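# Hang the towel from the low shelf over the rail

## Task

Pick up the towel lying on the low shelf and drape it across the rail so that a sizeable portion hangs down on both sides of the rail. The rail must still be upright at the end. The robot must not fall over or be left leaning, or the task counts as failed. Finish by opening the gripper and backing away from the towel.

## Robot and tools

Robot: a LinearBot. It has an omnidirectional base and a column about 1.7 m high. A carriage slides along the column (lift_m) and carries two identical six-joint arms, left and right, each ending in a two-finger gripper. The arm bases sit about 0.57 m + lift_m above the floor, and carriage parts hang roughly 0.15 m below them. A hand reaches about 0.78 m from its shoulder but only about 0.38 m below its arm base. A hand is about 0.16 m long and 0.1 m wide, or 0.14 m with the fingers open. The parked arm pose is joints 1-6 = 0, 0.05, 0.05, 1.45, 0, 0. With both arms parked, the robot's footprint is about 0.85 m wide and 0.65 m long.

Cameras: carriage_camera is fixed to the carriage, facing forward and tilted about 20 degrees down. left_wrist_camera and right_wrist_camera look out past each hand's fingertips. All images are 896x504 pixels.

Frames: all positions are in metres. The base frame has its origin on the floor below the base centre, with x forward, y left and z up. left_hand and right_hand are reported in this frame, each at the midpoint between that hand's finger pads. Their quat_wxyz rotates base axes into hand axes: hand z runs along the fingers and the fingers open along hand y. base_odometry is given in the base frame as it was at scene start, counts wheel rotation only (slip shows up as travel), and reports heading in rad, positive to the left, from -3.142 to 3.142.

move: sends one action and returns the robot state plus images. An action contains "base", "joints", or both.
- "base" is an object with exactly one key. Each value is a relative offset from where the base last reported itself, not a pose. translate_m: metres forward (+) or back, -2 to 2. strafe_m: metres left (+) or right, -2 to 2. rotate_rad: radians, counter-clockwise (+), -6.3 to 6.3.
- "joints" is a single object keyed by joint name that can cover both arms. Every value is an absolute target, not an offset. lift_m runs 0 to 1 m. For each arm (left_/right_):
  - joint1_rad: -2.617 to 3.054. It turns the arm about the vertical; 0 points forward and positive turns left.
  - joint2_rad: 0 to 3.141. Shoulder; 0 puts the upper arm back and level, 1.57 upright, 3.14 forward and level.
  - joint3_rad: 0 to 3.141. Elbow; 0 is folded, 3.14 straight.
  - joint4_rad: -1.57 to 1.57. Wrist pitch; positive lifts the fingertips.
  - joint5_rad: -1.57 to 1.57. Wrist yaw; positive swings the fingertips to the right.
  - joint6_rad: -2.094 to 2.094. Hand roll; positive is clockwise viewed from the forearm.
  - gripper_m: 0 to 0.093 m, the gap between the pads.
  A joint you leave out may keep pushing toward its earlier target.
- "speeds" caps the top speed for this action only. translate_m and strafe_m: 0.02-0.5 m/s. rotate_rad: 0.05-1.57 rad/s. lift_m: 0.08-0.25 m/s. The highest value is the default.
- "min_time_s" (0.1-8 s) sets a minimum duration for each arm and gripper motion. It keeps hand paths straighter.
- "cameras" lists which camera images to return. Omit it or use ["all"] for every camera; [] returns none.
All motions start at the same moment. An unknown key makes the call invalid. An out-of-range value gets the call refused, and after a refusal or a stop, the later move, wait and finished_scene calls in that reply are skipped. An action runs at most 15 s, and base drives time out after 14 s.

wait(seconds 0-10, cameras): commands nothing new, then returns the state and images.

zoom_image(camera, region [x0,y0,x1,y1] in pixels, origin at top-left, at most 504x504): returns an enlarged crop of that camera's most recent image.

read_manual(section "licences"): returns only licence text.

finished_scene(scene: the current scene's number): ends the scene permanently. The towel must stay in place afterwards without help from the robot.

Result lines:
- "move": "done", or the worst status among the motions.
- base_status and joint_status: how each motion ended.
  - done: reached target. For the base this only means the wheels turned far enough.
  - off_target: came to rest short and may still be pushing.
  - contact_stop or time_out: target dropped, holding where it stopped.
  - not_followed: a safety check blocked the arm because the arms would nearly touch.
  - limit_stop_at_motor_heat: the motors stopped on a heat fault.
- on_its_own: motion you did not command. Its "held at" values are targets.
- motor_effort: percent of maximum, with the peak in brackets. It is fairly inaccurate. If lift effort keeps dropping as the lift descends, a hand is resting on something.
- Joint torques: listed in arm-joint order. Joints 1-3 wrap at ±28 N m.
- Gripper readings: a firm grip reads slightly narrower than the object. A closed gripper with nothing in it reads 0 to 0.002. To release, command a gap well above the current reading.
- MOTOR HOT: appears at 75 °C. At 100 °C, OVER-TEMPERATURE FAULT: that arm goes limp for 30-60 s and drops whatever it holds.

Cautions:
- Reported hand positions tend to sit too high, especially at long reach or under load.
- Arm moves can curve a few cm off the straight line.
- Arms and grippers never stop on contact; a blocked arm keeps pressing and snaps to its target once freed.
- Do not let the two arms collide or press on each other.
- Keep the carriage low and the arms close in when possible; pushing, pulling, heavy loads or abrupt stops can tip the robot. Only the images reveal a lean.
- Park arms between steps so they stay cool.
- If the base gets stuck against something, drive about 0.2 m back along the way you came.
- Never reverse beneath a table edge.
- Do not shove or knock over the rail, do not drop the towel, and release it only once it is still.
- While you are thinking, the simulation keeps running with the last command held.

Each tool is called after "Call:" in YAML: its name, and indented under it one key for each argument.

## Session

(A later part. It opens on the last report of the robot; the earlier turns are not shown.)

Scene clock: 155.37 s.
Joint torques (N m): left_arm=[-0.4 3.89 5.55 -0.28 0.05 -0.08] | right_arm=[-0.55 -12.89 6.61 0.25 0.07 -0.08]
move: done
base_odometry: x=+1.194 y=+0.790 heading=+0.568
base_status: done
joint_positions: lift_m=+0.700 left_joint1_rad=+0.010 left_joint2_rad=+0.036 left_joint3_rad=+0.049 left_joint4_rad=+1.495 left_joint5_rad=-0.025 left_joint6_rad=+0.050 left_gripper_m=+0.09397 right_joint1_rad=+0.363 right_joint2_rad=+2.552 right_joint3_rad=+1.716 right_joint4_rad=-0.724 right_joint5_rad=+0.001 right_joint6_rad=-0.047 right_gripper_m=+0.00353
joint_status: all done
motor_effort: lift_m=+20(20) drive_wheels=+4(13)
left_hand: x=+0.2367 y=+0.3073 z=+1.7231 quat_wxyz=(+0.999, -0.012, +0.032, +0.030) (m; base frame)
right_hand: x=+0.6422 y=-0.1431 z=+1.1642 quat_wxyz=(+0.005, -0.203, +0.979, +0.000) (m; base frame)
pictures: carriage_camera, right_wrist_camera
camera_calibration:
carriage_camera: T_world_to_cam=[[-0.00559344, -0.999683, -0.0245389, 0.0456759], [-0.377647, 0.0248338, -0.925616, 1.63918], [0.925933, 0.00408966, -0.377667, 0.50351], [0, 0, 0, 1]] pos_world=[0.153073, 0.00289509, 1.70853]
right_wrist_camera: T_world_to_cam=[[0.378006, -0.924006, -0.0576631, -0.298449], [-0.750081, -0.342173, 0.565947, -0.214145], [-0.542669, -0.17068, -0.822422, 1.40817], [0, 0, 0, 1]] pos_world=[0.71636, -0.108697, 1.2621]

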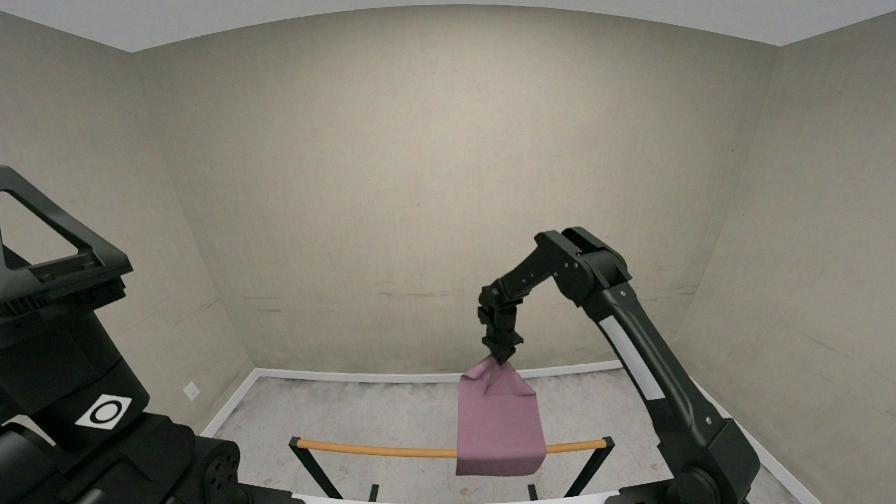

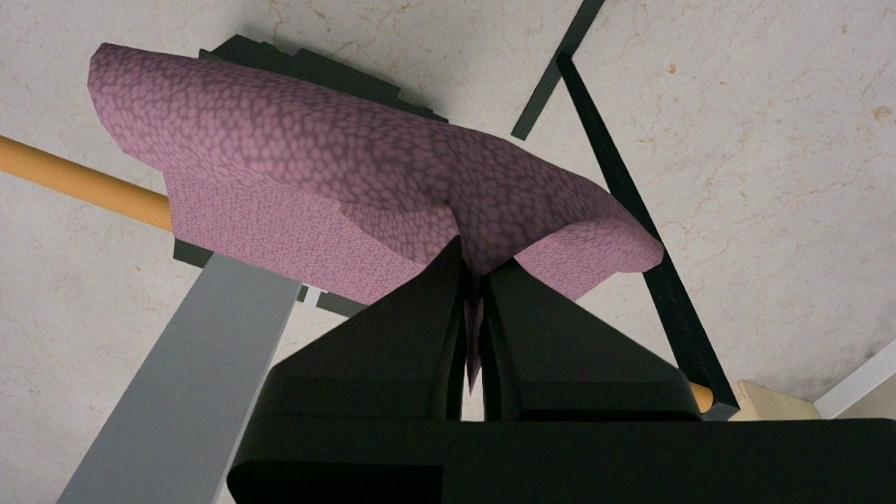

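Call:
move:
  joints: {"lift_m": 0.5}
  speeds: {"lift_m": 0.1}
  cameras: ["carriage_camera", "right_wrist_camera"]

Scene clock: 170.97 s.
Joint torques (N m): left_arm=[-0.42 3.93 5.52 -0.29 0.05 -0.07] | right_arm=[-0.44 -13.26 6.24 0.29 0.05 -0.07]
move: done
base_odometry: x=+1.194 y=+0.790 heading=+0.568
base_status: not commanded
joint_positions: lift_m=+0.500 left_joint1_rad=+0.010 left_joint2_rad=+0.036 left_joint3_rad=+0.049 left_joint4_rad=+1.495 left_joint5_rad=-0.025 left_joint6_rad=+0.050 left_gripper_m=+0.09397 right_joint1_rad=+0.363 right_joint2_rad=+2.556 right_joint3_rad=+1.720 right_joint4_rad=-0.726 right_joint5_rad=+0.001 right_joint6_rad=-0.047 right_gripper_m=+0.00353
joint_status: all done
motor_effort: lift_m=+20(20) drive_wheels=+4(4)
left_hand: x=+0.2367 y=+0.3073 z=+1.5230 quat_wxyz=(+0.999, -0.012, +0.032, +0.030) (m; base frame)
right_hand: x=+0.6424 y=-0.1430 z=+0.9633 quat_wxyz=(+0.004, -0.203, +0.979, +0.000) (m; base frame)
pictures: carriage_camera, right_wrist_camera
camera_calibration:
carriage_camera: T_world_to_cam=[[-0.00559344, -0.999683, -0.0245389, 0.0407665], [-0.377647, 0.0248338, -0.925616, 1.454], [0.925933, 0.00408966, -0.377667, 0.427952], [0, 0, 0, 1]] pos_world=[0.153073, 0.00289509, 1.50847]
right_wrist_camera: T_world_to_cam=[[0.377944, -0.924029, -0.057692, -0.309977], [-0.749475, -0.341943, 0.566888, -0.101479], [-0.543549, -0.171014, -0.821772, 1.24299], [0, 0, 0, 1]] pos_world=[0.716724, -0.108559, 1.0611]

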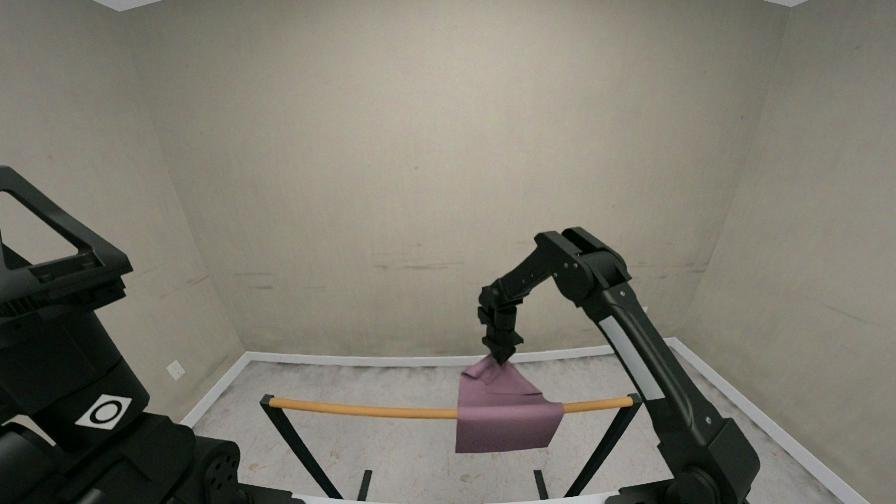

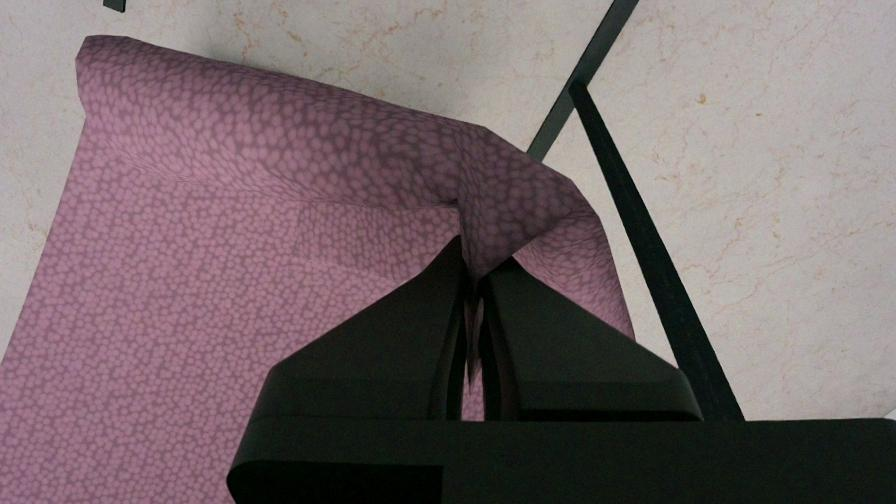

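Call:
move:
  base: {"translate_m": -0.12}
  joints: {"lift_m": 0.66}
  speeds: {"translate_m": 0.1, "lift_m": 0.13}
  cameras: ["carriage_camera", "right_wrist_camera"]

Scene clock: 188.23 s.
Joint torques (N m): left_arm=[-0.35 3.89 5.56 -0.29 0.06 -0.09] | right_arm=[-0.47 -13.57 6.04 0.27 0.07 -0.08]
move: done
base_odometry: x=+1.093 y=+0.725 heading=+0.567
base_status: done
joint_positions: lift_m=+0.660 left_joint1_rad=+0.010 left_joint2_rad=+0.036 left_joint3_rad=+0.049 left_joint4_rad=+1.495 left_joint5_rad=-0.025 left_joint6_rad=+0.050 left_gripper_m=+0.09397 right_joint1_rad=+0.363 right_joint2_rad=+2.560 right_joint3_rad=+1.721 right_joint4_rad=-0.726 right_joint5_rad=+0.001 right_joint6_rad=-0.047 right_gripper_m=+0.00353
joint_status: all done
motor_effort: lift_m=+24(30) drive_wheels=-7(12)
left_hand: x=+0.2368 y=+0.3073 z=+1.6825 quat_wxyz=(+0.999, -0.012, +0.032, +0.030) (m; base frame)
right_hand: x=+0.6420 y=-0.1433 z=+1.1214 quat_wxyz=(+0.003, -0.203, +0.979, +0.000) (m; base frame)
pictures: carriage_camera, right_wrist_camera
camera_calibration:
carriage_camera: T_world_to_cam=[[-0.00559344, -0.999683, -0.0245389, 0.0446808], [-0.377647, 0.0248338, -0.925616, 1.60165], [0.925933, 0.00408966, -0.377667, 0.488196], [0, 0, 0, 1]] pos_world=[0.153073, 0.00289509, 1.66798]
right_wrist_camera: T_world_to_cam=[[0.377427, -0.924236, -0.0577688, -0.300626], [-0.747984, -0.341042, 0.569395, -0.195138], [-0.545956, -0.171695, -0.820032, 1.37216], [0, 0, 0, 1]] pos_world=[0.716642, -0.108807, 1.21896]

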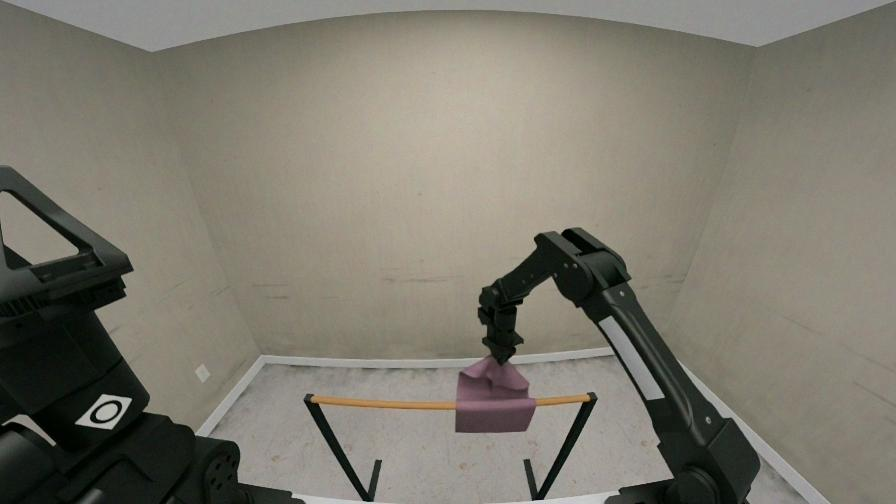

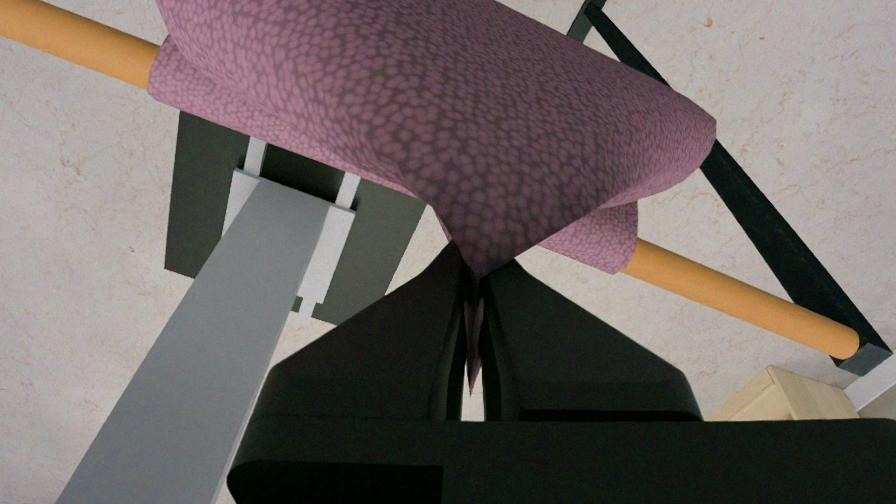

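Call:
move:
  base: {"translate_m": -0.085}
  joints: {"lift_m": 0.82}
  speeds: {"translate_m": 0.08, "lift_m": 0.13}
  cameras: ["carriage_camera", "right_wrist_camera"]

Scene clock: 195.53 s.
Joint torques (N m): left_arm=[-0.34 3.88 5.46 -0.28 0.03 -0.09] | right_arm=[-0.53 -13.61 5.91 0.29 0.06 -0.07]
move: done
base_odometry: x=+1.021 y=+0.680 heading=+0.567
base_status: done
joint_positions: lift_m=+0.820 left_joint1_rad=+0.010 left_joint2_rad=+0.036 left_joint3_rad=+0.049 left_joint4_rad=+1.494 left_joint5_rad=-0.025 left_joint6_rad=+0.050 left_gripper_m=+0.09397 right_joint1_rad=+0.362 right_joint2_rad=+2.561 right_joint3_rad=+1.722 right_joint4_rad=-0.727 right_joint5_rad=+0.001 right_joint6_rad=-0.047 right_gripper_m=+0.00353
joint_status: all done
motor_effort: lift_m=+24(30) drive_wheels=+0(11)
left_hand: x=+0.2368 y=+0.3073 z=+1.8425 quat_wxyz=(+0.999, -0.012, +0.032, +0.030) (m; base frame)
right_hand: x=+0.6420 y=-0.1437 z=+1.2810 quat_wxyz=(+0.002, -0.203, +0.979, +0.000) (m; base frame)
pictures: carriage_camera, right_wrist_camera
camera_calibration:
carriage_camera: T_world_to_cam=[[-0.00559344, -0.999683, -0.0245389, 0.0486064], [-0.377647, 0.0248338, -0.925616, 1.74972], [0.925933, 0.00408966, -0.377667, 0.548613], [0, 0, 0, 1]] pos_world=[0.153073, 0.00289509, 1.82796]
right_wrist_camera: T_world_to_cam=[[0.37666, -0.924547, -0.0577975, -0.291258], [-0.747634, -0.34024, 0.570333, -0.287506], [-0.546964, -0.17161, -0.819378, 1.5028], [0, 0, 0, 1]] pos_world=[0.716735, -0.109206, 1.3785]

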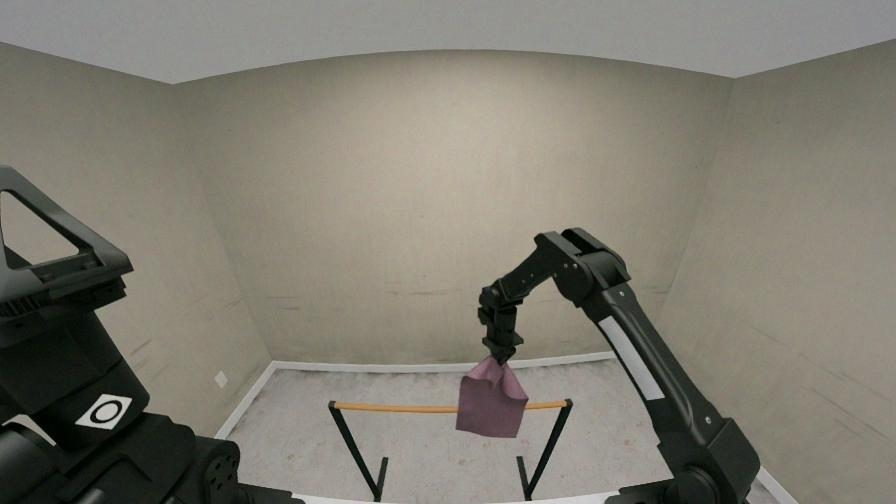

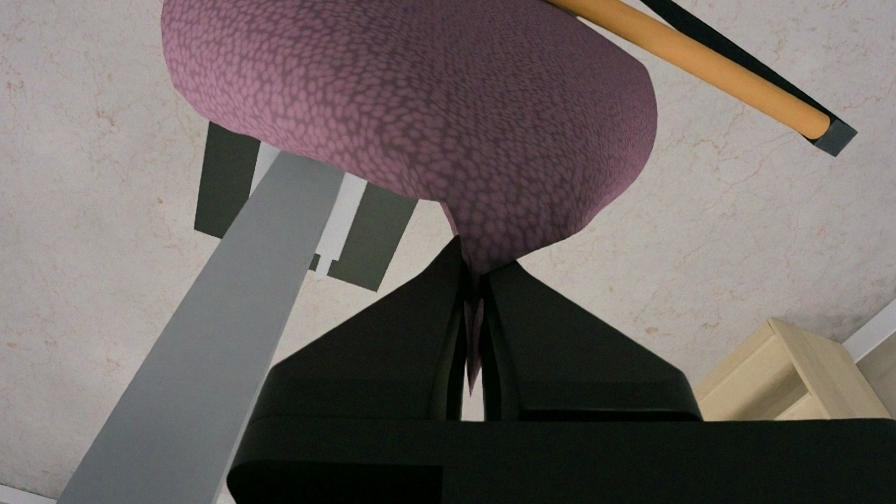

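Call:
move:
  joints: {"lift_m": 0.64}
  speeds: {"lift_m": 0.12}
  cameras: ["carriage_camera", "right_wrist_camera"]

Scene clock: 200.43 s.
Joint torques (N m): left_arm=[-0.32 3.85 5.6 -0.3 0.05 -0.08] | right_arm=[-0.42 -13.86 5.86 0.31 0.05 -0.07]
move: done
base_odometry: x=+1.021 y=+0.680 heading=+0.567
base_status: not commanded
joint_positions: lift_m=+0.640 left_joint1_rad=+0.010 left_joint2_rad=+0.036 left_joint3_rad=+0.049 left_joint4_rad=+1.494 left_joint5_rad=-0.025 left_joint6_rad=+0.050 left_gripper_m=+0.09397 right_joint1_rad=+0.362 right_joint2_rad=+2.563 right_joint3_rad=+1.725 right_joint4_rad=-0.727 right_joint5_rad=+0.001 right_joint6_rad=-0.047 right_gripper_m=+0.00353
joint_status: all done
motor_effort: lift_m=+20(20) drive_wheels=+1(1)
left_hand: x=+0.2368 y=+0.3073 z=+1.6630 quat_wxyz=(+0.999, -0.012, +0.032, +0.030) (m; base frame)
right_hand: x=+0.6426 y=-0.1435 z=+1.1015 quat_wxyz=(+0.003, -0.203, +0.979, +0.000) (m; base frame)
pictures: carriage_camera, right_wrist_camera
camera_calibration:
carriage_camera: T_world_to_cam=[[-0.00559344, -0.999683, -0.0245389, 0.0442024], [-0.377647, 0.0248338, -0.925616, 1.5836], [0.925933, 0.00408966, -0.377667, 0.480832], [0, 0, 0, 1]] pos_world=[0.153073, 0.00289509, 1.64849]
right_wrist_camera: T_world_to_cam=[[0.376722, -0.924523, -0.0577688, -0.301715], [-0.748244, -0.340471, 0.569395, -0.183248], [-0.546087, -0.171278, -0.820032, 1.35629], [0, 0, 0, 1]] pos_world=[0.717201, -0.10903, 1.19911]

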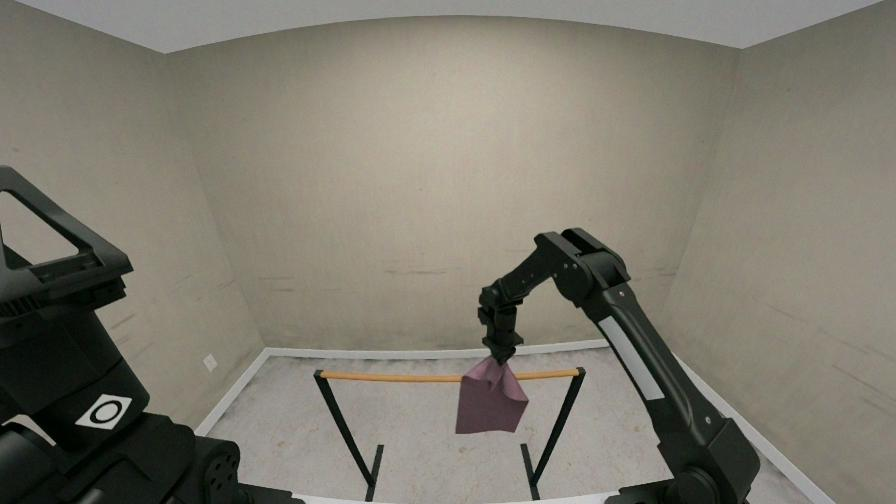

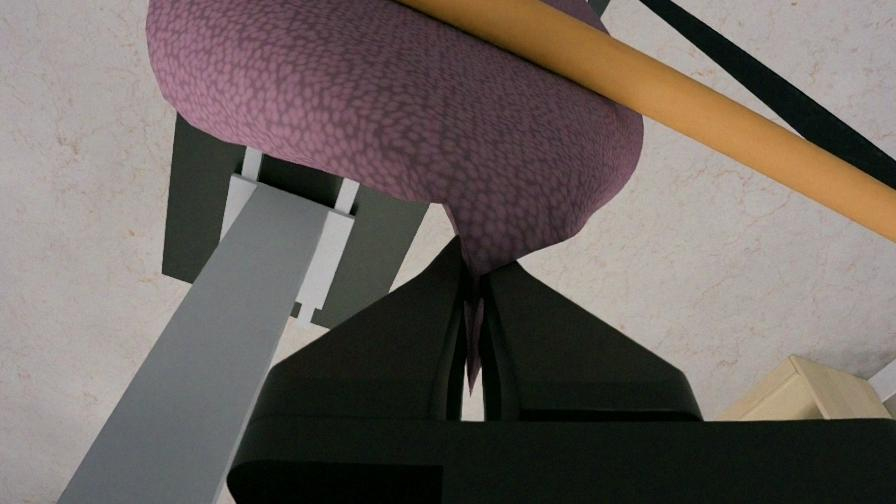

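Call:
move:
  base: {"translate_m": 0.155}
  speeds: {"translate_m": 0.1}
  cameras: ["carriage_camera", "right_wrist_camera"]

Call:
move:
  joints: {"lift_m": 0.41}
  speeds: {"lift_m": 0.1}
  cameras: ["carriage_camera", "right_wrist_camera"]

Scene clock: 206.33 s.
Joint torques (N m): left_arm=[-0.34 3.75 5.57 -0.28 0.05 -0.08] | right_arm=[-0.44 -13.89 5.93 0.25 0.06 -0.08]
move: done
base_odometry: x=+1.152 y=+0.764 heading=+0.568
base_status: done
joint_positions: lift_m=+0.640 left_joint1_rad=+0.010 left_joint2_rad=+0.036 left_joint3_rad=+0.049 left_joint4_rad=+1.494 left_joint5_rad=-0.025 left_joint6_rad=+0.050 left_gripper_m=+0.09397 right_joint1_rad=+0.363 right_joint2_rad=+2.563 right_joint3_rad=+1.725 right_joint4_rad=-0.728 right_joint5_rad=+0.001 right_joint6_rad=-0.047 right_gripper_m=+0.00353
joint_status: not commanded
motor_effort: lift_m=+20(20) drive_wheels=+5(9)
left_hand: x=+0.2368 y=+0.3073 z=+1.6630 quat_wxyz=(+0.999, -0.012, +0.032, +0.030) (m; base frame)
right_hand: x=+0.6423 y=-0.1431 z=+1.1015 quat_wxyz=(+0.003, -0.203, +0.979, +0.000) (m; base frame)
pictures: carriage_camera, right_wrist_camera
camera_calibration:
carriage_camera: T_world_to_cam=[[-0.00559344, -0.999683, -0.0245389, 0.0442024], [-0.377647, 0.0248338, -0.925616, 1.5836], [0.925933, 0.00408966, -0.377667, 0.480832], [0, 0, 0, 1]] pos_world=[0.153073, 0.00289509, 1.64849]
right_wrist_camera: T_world_to_cam=[[0.377401, -0.924222, -0.0581591, -0.301267], [-0.747703, -0.341169, 0.569687, -0.184073], [-0.546359, -0.171514, -0.819801, 1.35611], [0, 0, 0, 1]] pos_world=[0.71699, -0.108645, 1.19908]

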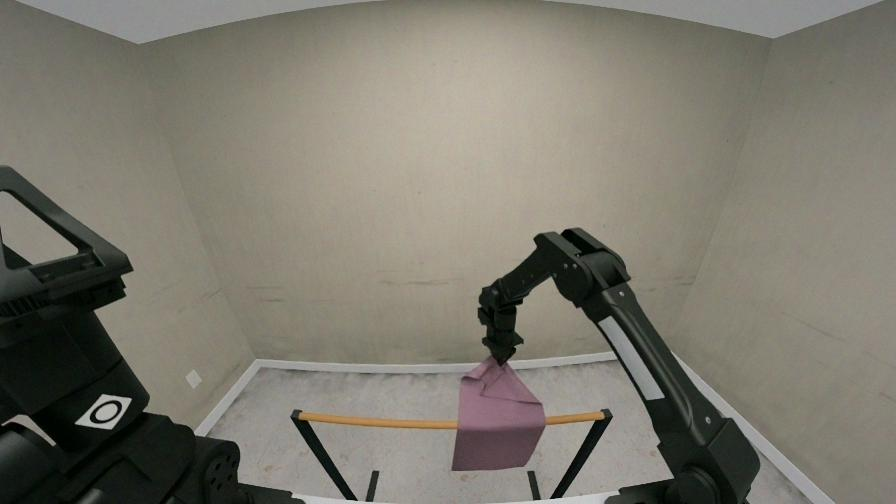

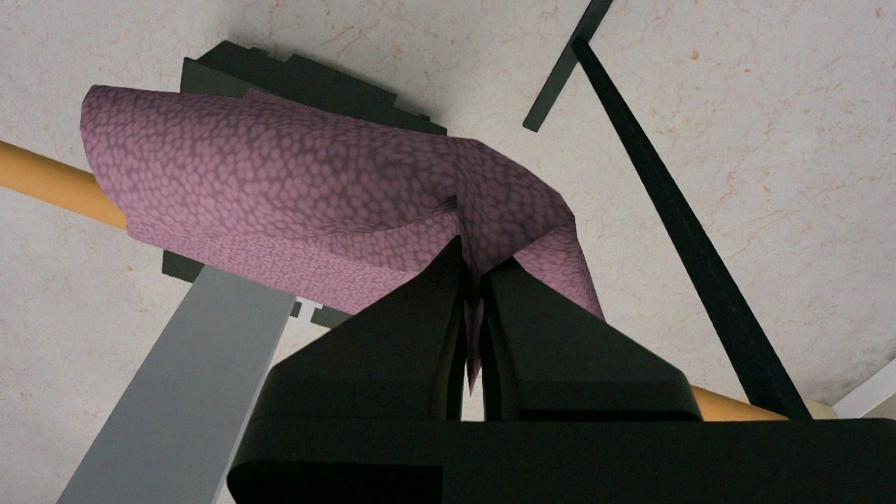

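Scene clock: 209.03 s.
Joint torques (N m): left_arm=[-0.32 3.86 5.55 -0.29 0.07 -0.07] | right_arm=[-0.43 -13.56 6 0.32 0.05 -0.07]
move: done
base_odometry: x=+1.152 y=+0.764 heading=+0.568
base_status: not commanded
joint_positions: lift_m=+0.410 left_joint1_rad=+0.010 left_joint2_rad=+0.036 left_joint3_rad=+0.049 left_joint4_rad=+1.494 left_joint5_rad=-0.025 left_joint6_rad=+0.050 left_gripper_m=+0.09397 right_joint1_rad=+0.363 right_joint2_rad=+2.563 right_joint3_rad=+1.725 right_joint4_rad=-0.729 right_joint5_rad=+0.001 right_joint6_rad=-0.047 right_gripper_m=+0.00353
joint_status: all done
motor_effort: lift_m=+20(20) drive_wheels=-4(5)
left_hand: x=+0.2368 y=+0.3073 z=+1.4330 quat_wxyz=(+0.999, -0.012, +0.032, +0.030) (m; base frame)
right_hand: x=+0.6421 y=-0.1432 z=+0.8715 quat_wxyz=(+0.002, -0.203, +0.979, +0.000) (m; base frame)
pictures: carriage_camera, right_wrist_camera
camera_calibration:
carriage_camera: T_world_to_cam=[[-0.00559344, -0.999683, -0.0245389, 0.0385577], [-0.377647, 0.0248338, -0.925616, 1.37068], [0.925933, 0.00408966, -0.377667, 0.393956], [0, 0, 0, 1]] pos_world=[0.153073, 0.00289509, 1.41845]
right_wrist_camera: T_world_to_cam=[[0.377318, -0.924254, -0.0581973, -0.314557], [-0.74689, -0.340861, 0.570938, -0.0548083], [-0.547528, -0.171958, -0.818928, 1.1673], [0, 0, 0, 1]] pos_world=[0.71688, -0.108687, 0.968918]

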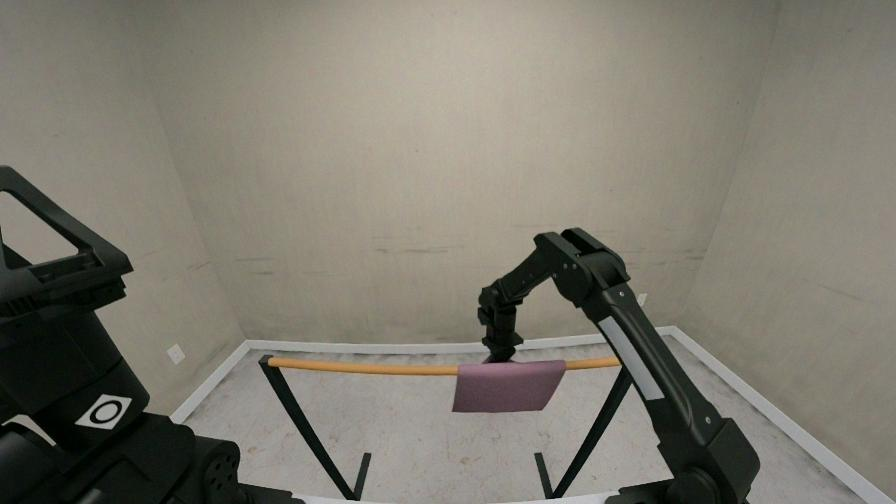

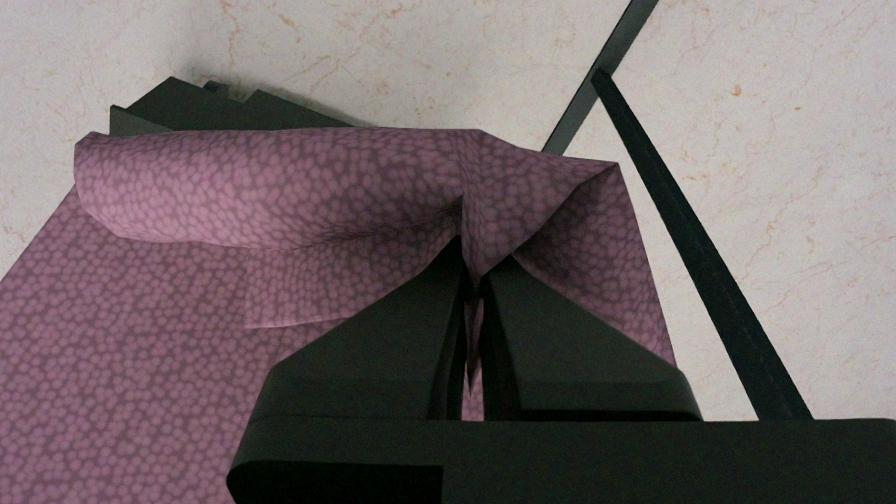

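Call:
wait:
  seconds: 0.5
  cameras: ["carriage_camera", "right_wrist_camera"]

Call:
zoom_image:
  camera: "carriage_camera"
  region: [400, 300, 680, 480]

Scene clock: 216.93 s.
Joint torques (N m): left_arm=[-0.36 3.89 5.56 -0.28 0.04 -0.08] | right_arm=[-0.46 -13.83 5.82 0.31 0.06 -0.07]
base_odometry: x=+1.152 y=+0.764 heading=+0.568
base_status: not commanded
joint_positions: lift_m=+0.410 left_joint1_rad=+0.010 left_joint2_rad=+0.036 left_joint3_rad=+0.049 left_joint4_rad=+1.494 left_joint5_rad=-0.025 left_joint6_rad=+0.050 left_gripper_m=+0.09397 right_joint1_rad=+0.363 right_joint2_rad=+2.563 right_joint3_rad=+1.725 right_joint4_rad=-0.729 right_joint5_rad=+0.001 right_joint6_rad=-0.047 right_gripper_m=+0.00353
joint_status: all done
motor_effort: lift_m=+20(20) drive_wheels=+5(5)
left_hand: x=+0.2368 y=+0.3073 z=+1.4330 quat_wxyz=(+0.999, -0.012, +0.032, +0.030) (m; base frame)
right_hand: x=+0.6421 y=-0.1432 z=+0.8715 quat_wxyz=(+0.002, -0.203, +0.979, +0.000) (m; base frame)
wait: 0.50 s; at rest from the start
pictures: carriage_camera, right_wrist_camera
camera_calibration:
carriage_camera: T_world_to_cam=[[-0.00559344, -0.999683, -0.0245389, 0.0385577], [-0.377647, 0.0248338, -0.925616, 1.37068], [0.925933, 0.00408966, -0.377667, 0.393956], [0, 0, 0, 1]] pos_world=[0.153073, 0.00289509, 1.41845]
right_wrist_camera: T_world_to_cam=[[0.377318, -0.924254, -0.0581973, -0.314557], [-0.74689, -0.340861, 0.570938, -0.0548083], [-0.547528, -0.171958, -0.818928, 1.1673], [0, 0, 0, 1]] pos_world=[0.71688, -0.108687, 0.968918]

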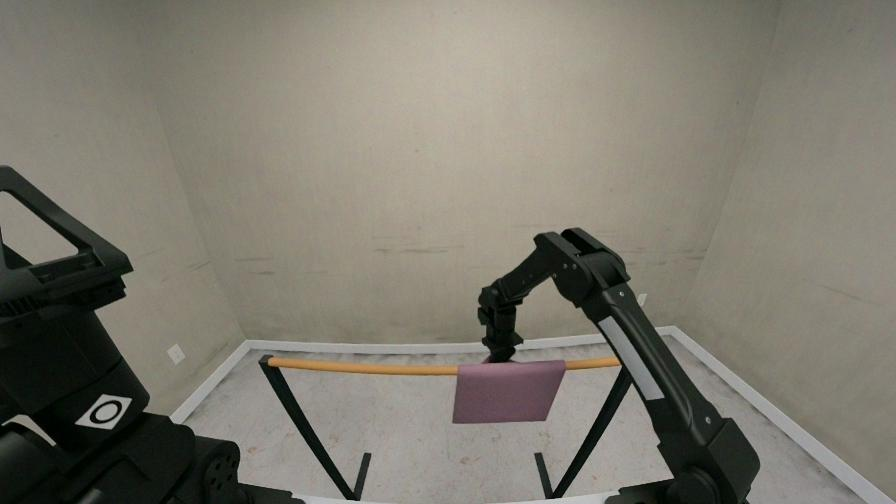

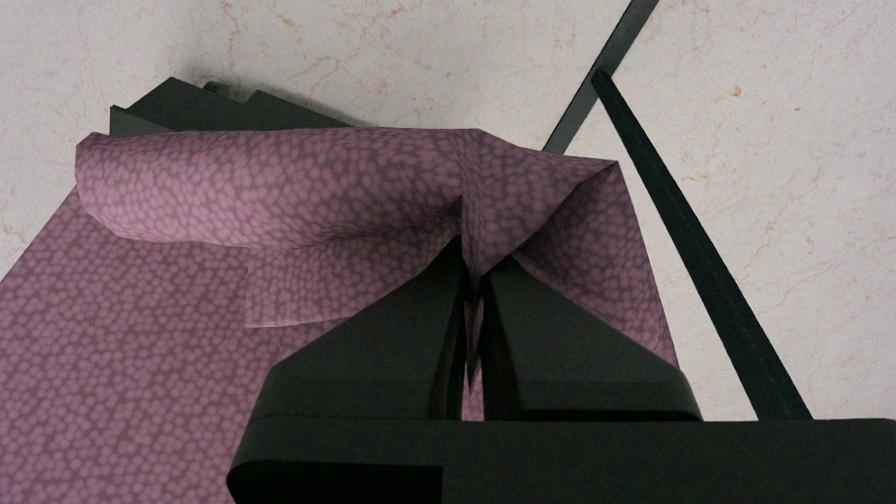

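Scaled by 1.800 from the camera's 896x504 image, which has a finer 1280x720 frame.

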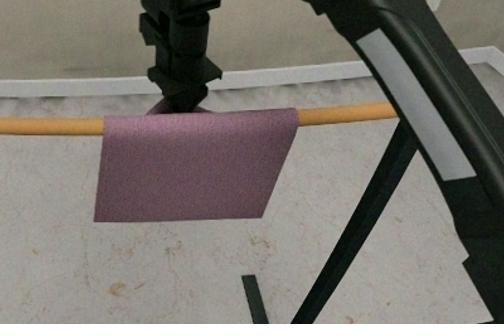

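Call:
move:
  joints: {"lift_m": 0.365}
  speeds: {"lift_m": 0.08}
  cameras: []

Call:
wait:
  seconds: 1
  cameras: ["carriage_camera", "right_wrist_camera"]

Scene clock: 220.90 s.
Joint torques (N m): left_arm=[-0.39 3.9 5.55 -0.3 0.05 -0.09] | right_arm=[-0.32 -13.87 5.78 0.31 0.05 -0.08]
move: done
base_odometry: x=+1.152 y=+0.764 heading=+0.568
base_status: not commanded
joint_positions: lift_m=+0.365 left_joint1_rad=+0.010 left_joint2_rad=+0.036 left_joint3_rad=+0.049 left_joint4_rad=+1.494 left_joint5_rad=-0.025 left_joint6_rad=+0.050 left_gripper_m=+0.09397 right_joint1_rad=+0.363 right_joint2_rad=+2.564 right_joint3_rad=+1.726 right_joint4_rad=-0.730 right_joint5_rad=+0.001 right_joint6_rad=-0.047 right_gripper_m=+0.00353
joint_status: all done
motor_effort: lift_m=+20(20) drive_wheels=-4(5)
left_hand: x=+0.2368 y=+0.3073 z=+1.3881 quat_wxyz=(+0.999, -0.012, +0.032, +0.030) (m; base frame)
right_hand: x=+0.6420 y=-0.1432 z=+0.8264 quat_wxyz=(+0.002, -0.203, +0.979, +0.000) (m; base frame)
pictures: none
No camera images: "cameras" was empty.

Scene clock: 221.90 s.
Joint torques (N m): left_arm=[-0.38 3.88 5.55 -0.29 0.05 -0.09] | right_arm=[-0.42 -13.91 5.78 0.32 0.06 -0.09]
base_odometry: x=+1.152 y=+0.764 heading=+0.568
base_status: not commanded
joint_positions: lift_m=+0.365 left_joint1_rad=+0.010 left_joint2_rad=+0.036 left_joint3_rad=+0.049 left_joint4_rad=+1.494 left_joint5_rad=-0.025 left_joint6_rad=+0.050 left_gripper_m=+0.09397 right_joint1_rad=+0.363 right_joint2_rad=+2.564 right_joint3_rad=+1.726 right_joint4_rad=-0.730 right_joint5_rad=+0.001 right_joint6_rad=-0.047 right_gripper_m=+0.00353
joint_status: all done
motor_effort: lift_m=+20(20) drive_wheels=+5(5)
left_hand: x=+0.2368 y=+0.3073 z=+1.3881 quat_wxyz=(+0.999, -0.012, +0.032, +0.030) (m; base frame)
right_hand: x=+0.6420 y=-0.1432 z=+0.8264 quat_wxyz=(+0.002, -0.203, +0.979, +0.000) (m; base frame)
wait: 1.00 s; at rest by 0.27 s
pictures: carriage_camera, right_wrist_camera
camera_calibration:
carriage_camera: T_world_to_cam=[[-0.00559344, -0.999683, -0.0245389, 0.0374552], [-0.377647, 0.0248338, -0.925616, 1.3291], [0.925933, 0.00408966, -0.377667, 0.37699], [0, 0, 0, 1]] pos_world=[0.153073, 0.00289509, 1.37353]
right_wrist_camera: T_world_to_cam=[[0.377276, -0.924269, -0.0582163, -0.317139], [-0.746482, -0.340706, 0.571563, -0.0298813], [-0.548112, -0.172179, -0.818491, 1.1303], [0, 0, 0, 1]] pos_world=[0.716877, -0.108688, 0.923761]

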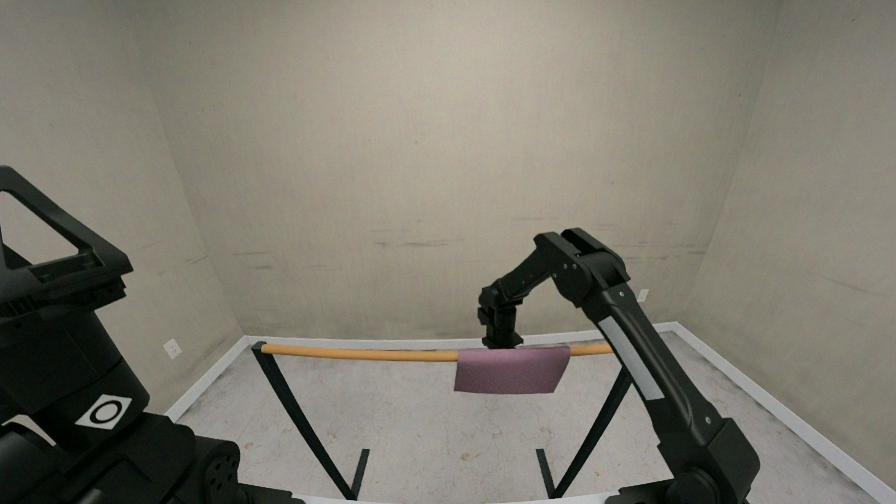

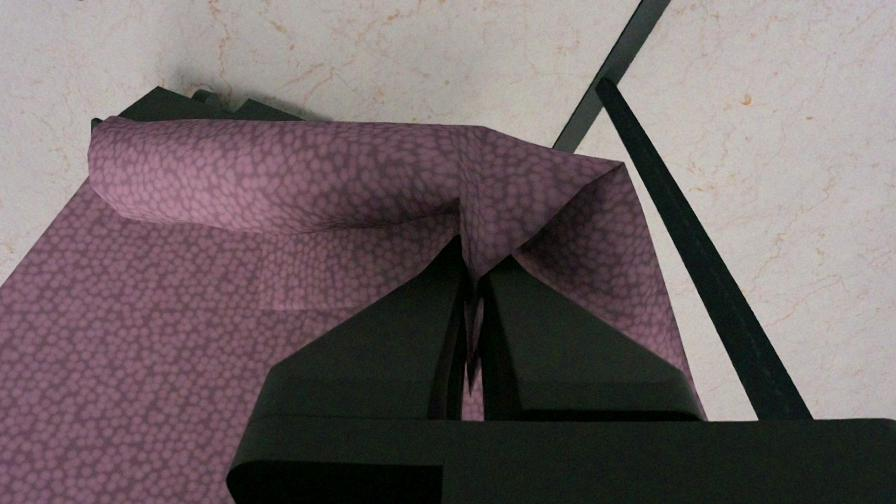

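Call:
wait:
  seconds: 2
  cameras: ["carriage_camera"]

Scene clock: 227.23 s.
Joint torques (N m): left_arm=[-0.4 3.89 5.5 -0.29 0.04 -0.09] | right_arm=[-0.44 -13.87 5.75 0.3 0.06 -0.09]
base_odometry: x=+1.152 y=+0.764 heading=+0.568
base_status: not commanded
joint_positions: lift_m=+0.365 left_joint1_rad=+0.010 left_joint2_rad=+0.036 left_joint3_rad=+0.049 left_joint4_rad=+1.494 left_joint5_rad=-0.025 left_joint6_rad=+0.050 left_gripper_m=+0.09397 right_joint1_rad=+0.363 right_joint2_rad=+2.564 right_joint3_rad=+1.726 right_joint4_rad=-0.730 right_joint5_rad=+0.001 right_joint6_rad=-0.047 right_gripper_m=+0.00353
joint_status: all done
motor_effort: lift_m=+20(20) drive_wheels=+5(5)
left_hand: x=+0.2368 y=+0.3073 z=+1.3881 quat_wxyz=(+0.999, -0.012, +0.032, +0.030) (m; base frame)
right_hand: x=+0.6420 y=-0.1432 z=+0.8264 quat_wxyz=(+0.002, -0.203, +0.979, +0.000) (m; base frame)
wait: 2.00 s; at rest from the start
pictures: carriage_camera
camera_calibration:
carriage_camera: T_world_to_cam=[[-0.00559344, -0.999683, -0.0245389, 0.0374552], [-0.377647, 0.0248338, -0.925616, 1.3291], [0.925933, 0.00408966, -0.377667, 0.37699], [0, 0, 0, 1]] pos_world=[0.153073, 0.00289509, 1.37353]

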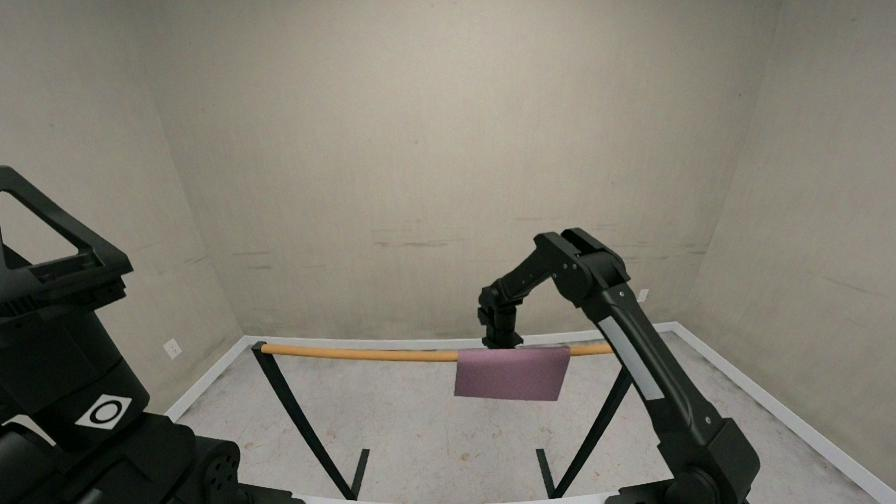

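Call:
move:
  joints: {"right_gripper_m": 0.04}
  min_time_s: 1
  cameras: []

Call:
wait:
  seconds: 1.5
  cameras: ["carriage_camera", "right_wrist_camera"]

Scene clock: 237.80 s.
Joint torques (N m): left_arm=[-0.42 3.9 5.53 -0.28 0.02 -0.07] | right_arm=[-0.43 -13.86 5.78 0.3 0.06 -0.08]
move: done
base_odometry: x=+1.152 y=+0.764 heading=+0.568
base_status: not commanded
joint_positions: lift_m=+0.365 left_joint1_rad=+0.010 left_joint2_rad=+0.036 left_joint3_rad=+0.049 left_joint4_rad=+1.494 left_joint5_rad=-0.025 left_joint6_rad=+0.050 left_gripper_m=+0.09397 right_joint1_rad=+0.363 right_joint2_rad=+2.564 right_joint3_rad=+1.726 right_joint4_rad=-0.730 right_joint5_rad=+0.001 right_joint6_rad=-0.047 right_gripper_m=+0.03988
joint_status: all done
motor_effort: lift_m=+20(20) drive_wheels=+5(5)
left_hand: x=+0.2368 y=+0.3073 z=+1.3881 quat_wxyz=(+0.999, -0.012, +0.032, +0.030) (m; base frame)
right_hand: x=+0.6420 y=-0.1432 z=+0.8264 quat_wxyz=(+0.002, -0.203, +0.979, +0.000) (m; base frame)
pictures: none
No camera images: "cameras" was empty.

Scene clock: 239.30 s.
Joint torques (N m): left_arm=[-0.38 3.84 5.52 -0.27 0.06 -0.07] | right_arm=[-0.44 -13.87 5.72 0.31 0.06 -0.1]
base_odometry: x=+1.152 y=+0.764 heading=+0.568
base_status: not commanded
joint_positions: lift_m=+0.365 left_joint1_rad=+0.010 left_joint2_rad=+0.036 left_joint3_rad=+0.049 left_joint4_rad=+1.494 left_joint5_rad=-0.025 left_joint6_rad=+0.050 left_gripper_m=+0.09397 right_joint1_rad=+0.363 right_joint2_rad=+2.564 right_joint3_rad=+1.726 right_joint4_rad=-0.730 right_joint5_rad=+0.001 right_joint6_rad=-0.047 right_gripper_m=+0.03988
joint_status: all done
motor_effort: lift_m=+20(20) drive_wheels=+5(5)
left_hand: x=+0.2368 y=+0.3073 z=+1.3881 quat_wxyz=(+0.999, -0.012, +0.032, +0.030) (m; base frame)
right_hand: x=+0.6420 y=-0.1432 z=+0.8264 quat_wxyz=(+0.002, -0.203, +0.979, +0.000) (m; base frame)
wait: 1.50 s; at rest by 0.27 s
pictures: carriage_camera, right_wrist_camera
camera_calibration:
carriage_camera: T_world_to_cam=[[-0.00559344, -0.999683, -0.0245389, 0.0374552], [-0.377647, 0.0248338, -0.925616, 1.3291], [0.925933, 0.00408966, -0.377667, 0.37699], [0, 0, 0, 1]] pos_world=[0.153073, 0.00289509, 1.37353]
right_wrist_camera: T_world_to_cam=[[0.377276, -0.924269, -0.0582163, -0.317139], [-0.746482, -0.340706, 0.571563, -0.0298813], [-0.548112, -0.172179, -0.818491, 1.1303], [0, 0, 0, 1]] pos_world=[0.716877, -0.108688, 0.923761]

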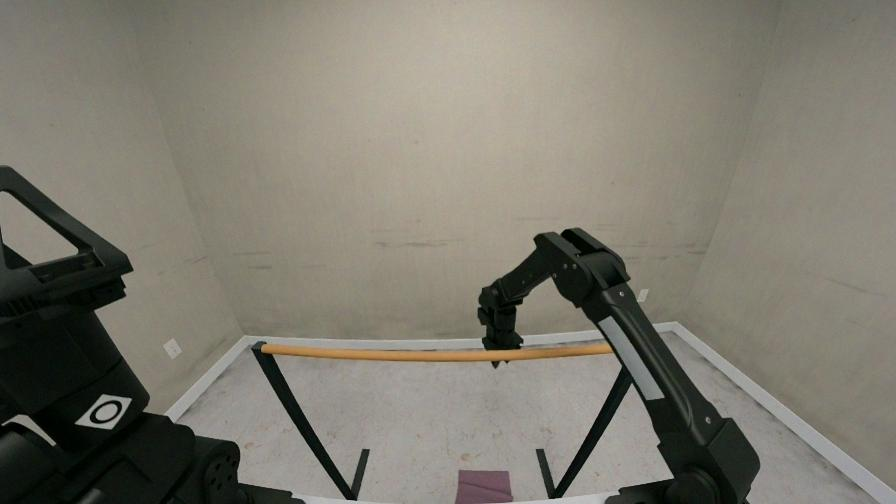

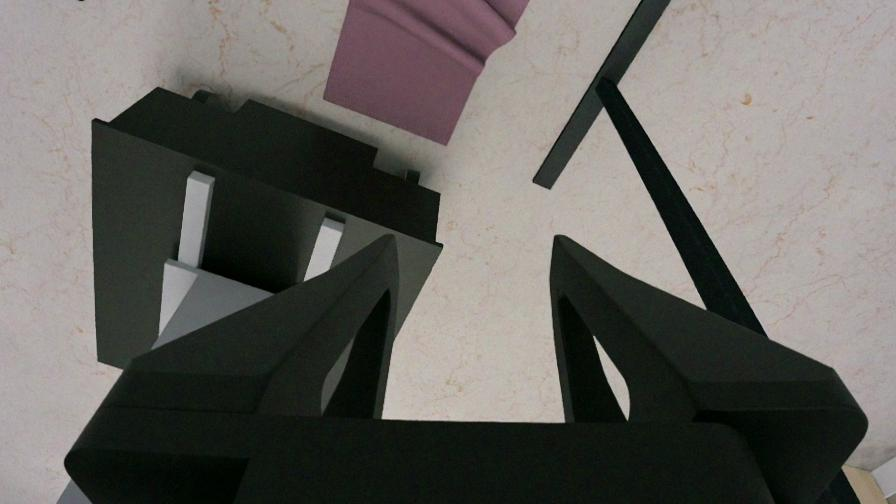

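Call:
move:
  joints: {"lift_m": 0.72}
  speeds: {"lift_m": 0.15}
  cameras: ["carriage_camera", "right_wrist_camera"]

Scene clock: 276.03 s.
Joint torques (N m): left_arm=[-0.36 3.77 5.41 -0.27 0.05 -0.07] | right_arm=[-0.43 -13.89 5.7 0.31 0.06 -0.08]
move: done
base_odometry: x=+1.152 y=+0.764 heading=+0.568
base_status: not commanded
joint_positions: lift_m=+0.720 left_joint1_rad=+0.010 left_joint2_rad=+0.036 left_joint3_rad=+0.049 left_joint4_rad=+1.494 left_joint5_rad=-0.025 left_joint6_rad=+0.050 left_gripper_m=+0.09397 right_joint1_rad=+0.363 right_joint2_rad=+2.564 right_joint3_rad=+1.727 right_joint4_rad=-0.730 right_joint5_rad=+0.001 right_joint6_rad=-0.047 right_gripper_m=+0.03988
joint_status: all done
motor_effort: lift_m=+25(30) drive_wheels=+5(5)
left_hand: x=+0.2368 y=+0.3073 z=+1.7425 quat_wxyz=(+0.999, -0.012, +0.032, +0.030) (m; base frame)
right_hand: x=+0.6421 y=-0.1432 z=+1.1806 quat_wxyz=(+0.002, -0.203, +0.979, +0.000) (m; base frame)
pictures: carriage_camera, right_wrist_camera
camera_calibration:
carriage_camera: T_world_to_cam=[[-0.00559344, -0.999683, -0.0245389, 0.0461517], [-0.377647, 0.0248338, -0.925616, 1.65713], [0.925933, 0.00408966, -0.377667, 0.510832], [0, 0, 0, 1]] pos_world=[0.153073, 0.00289509, 1.72792]
right_wrist_camera: T_world_to_cam=[[0.377276, -0.924269, -0.0582163, -0.29652], [-0.746482, -0.340706, 0.571563, -0.232253], [-0.548112, -0.172179, -0.818491, 1.4203], [0, 0, 0, 1]] pos_world=[0.71698, -0.108649, 1.27799]

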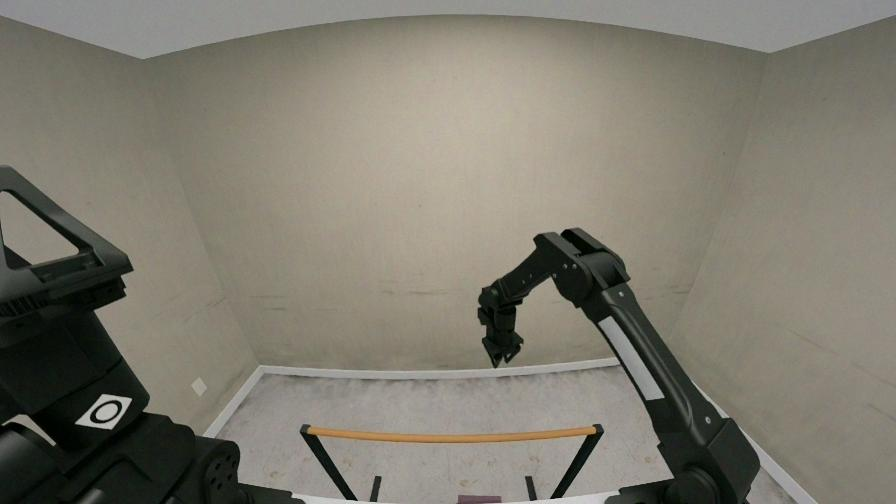

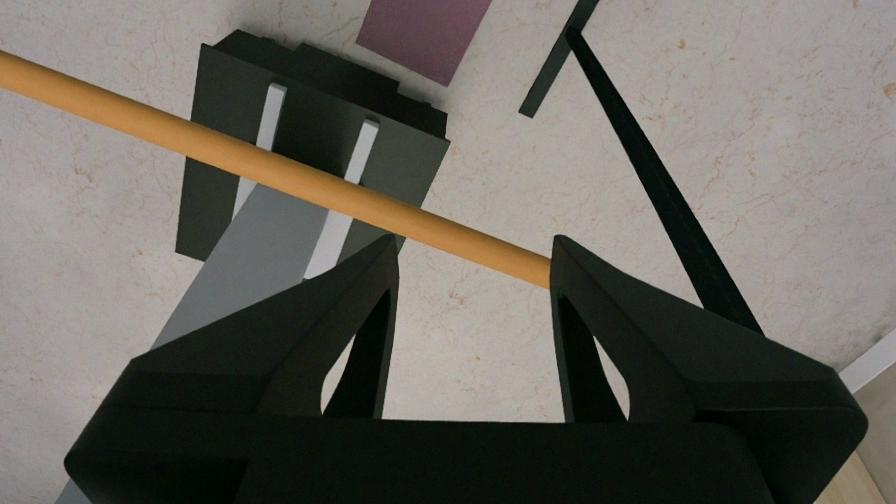

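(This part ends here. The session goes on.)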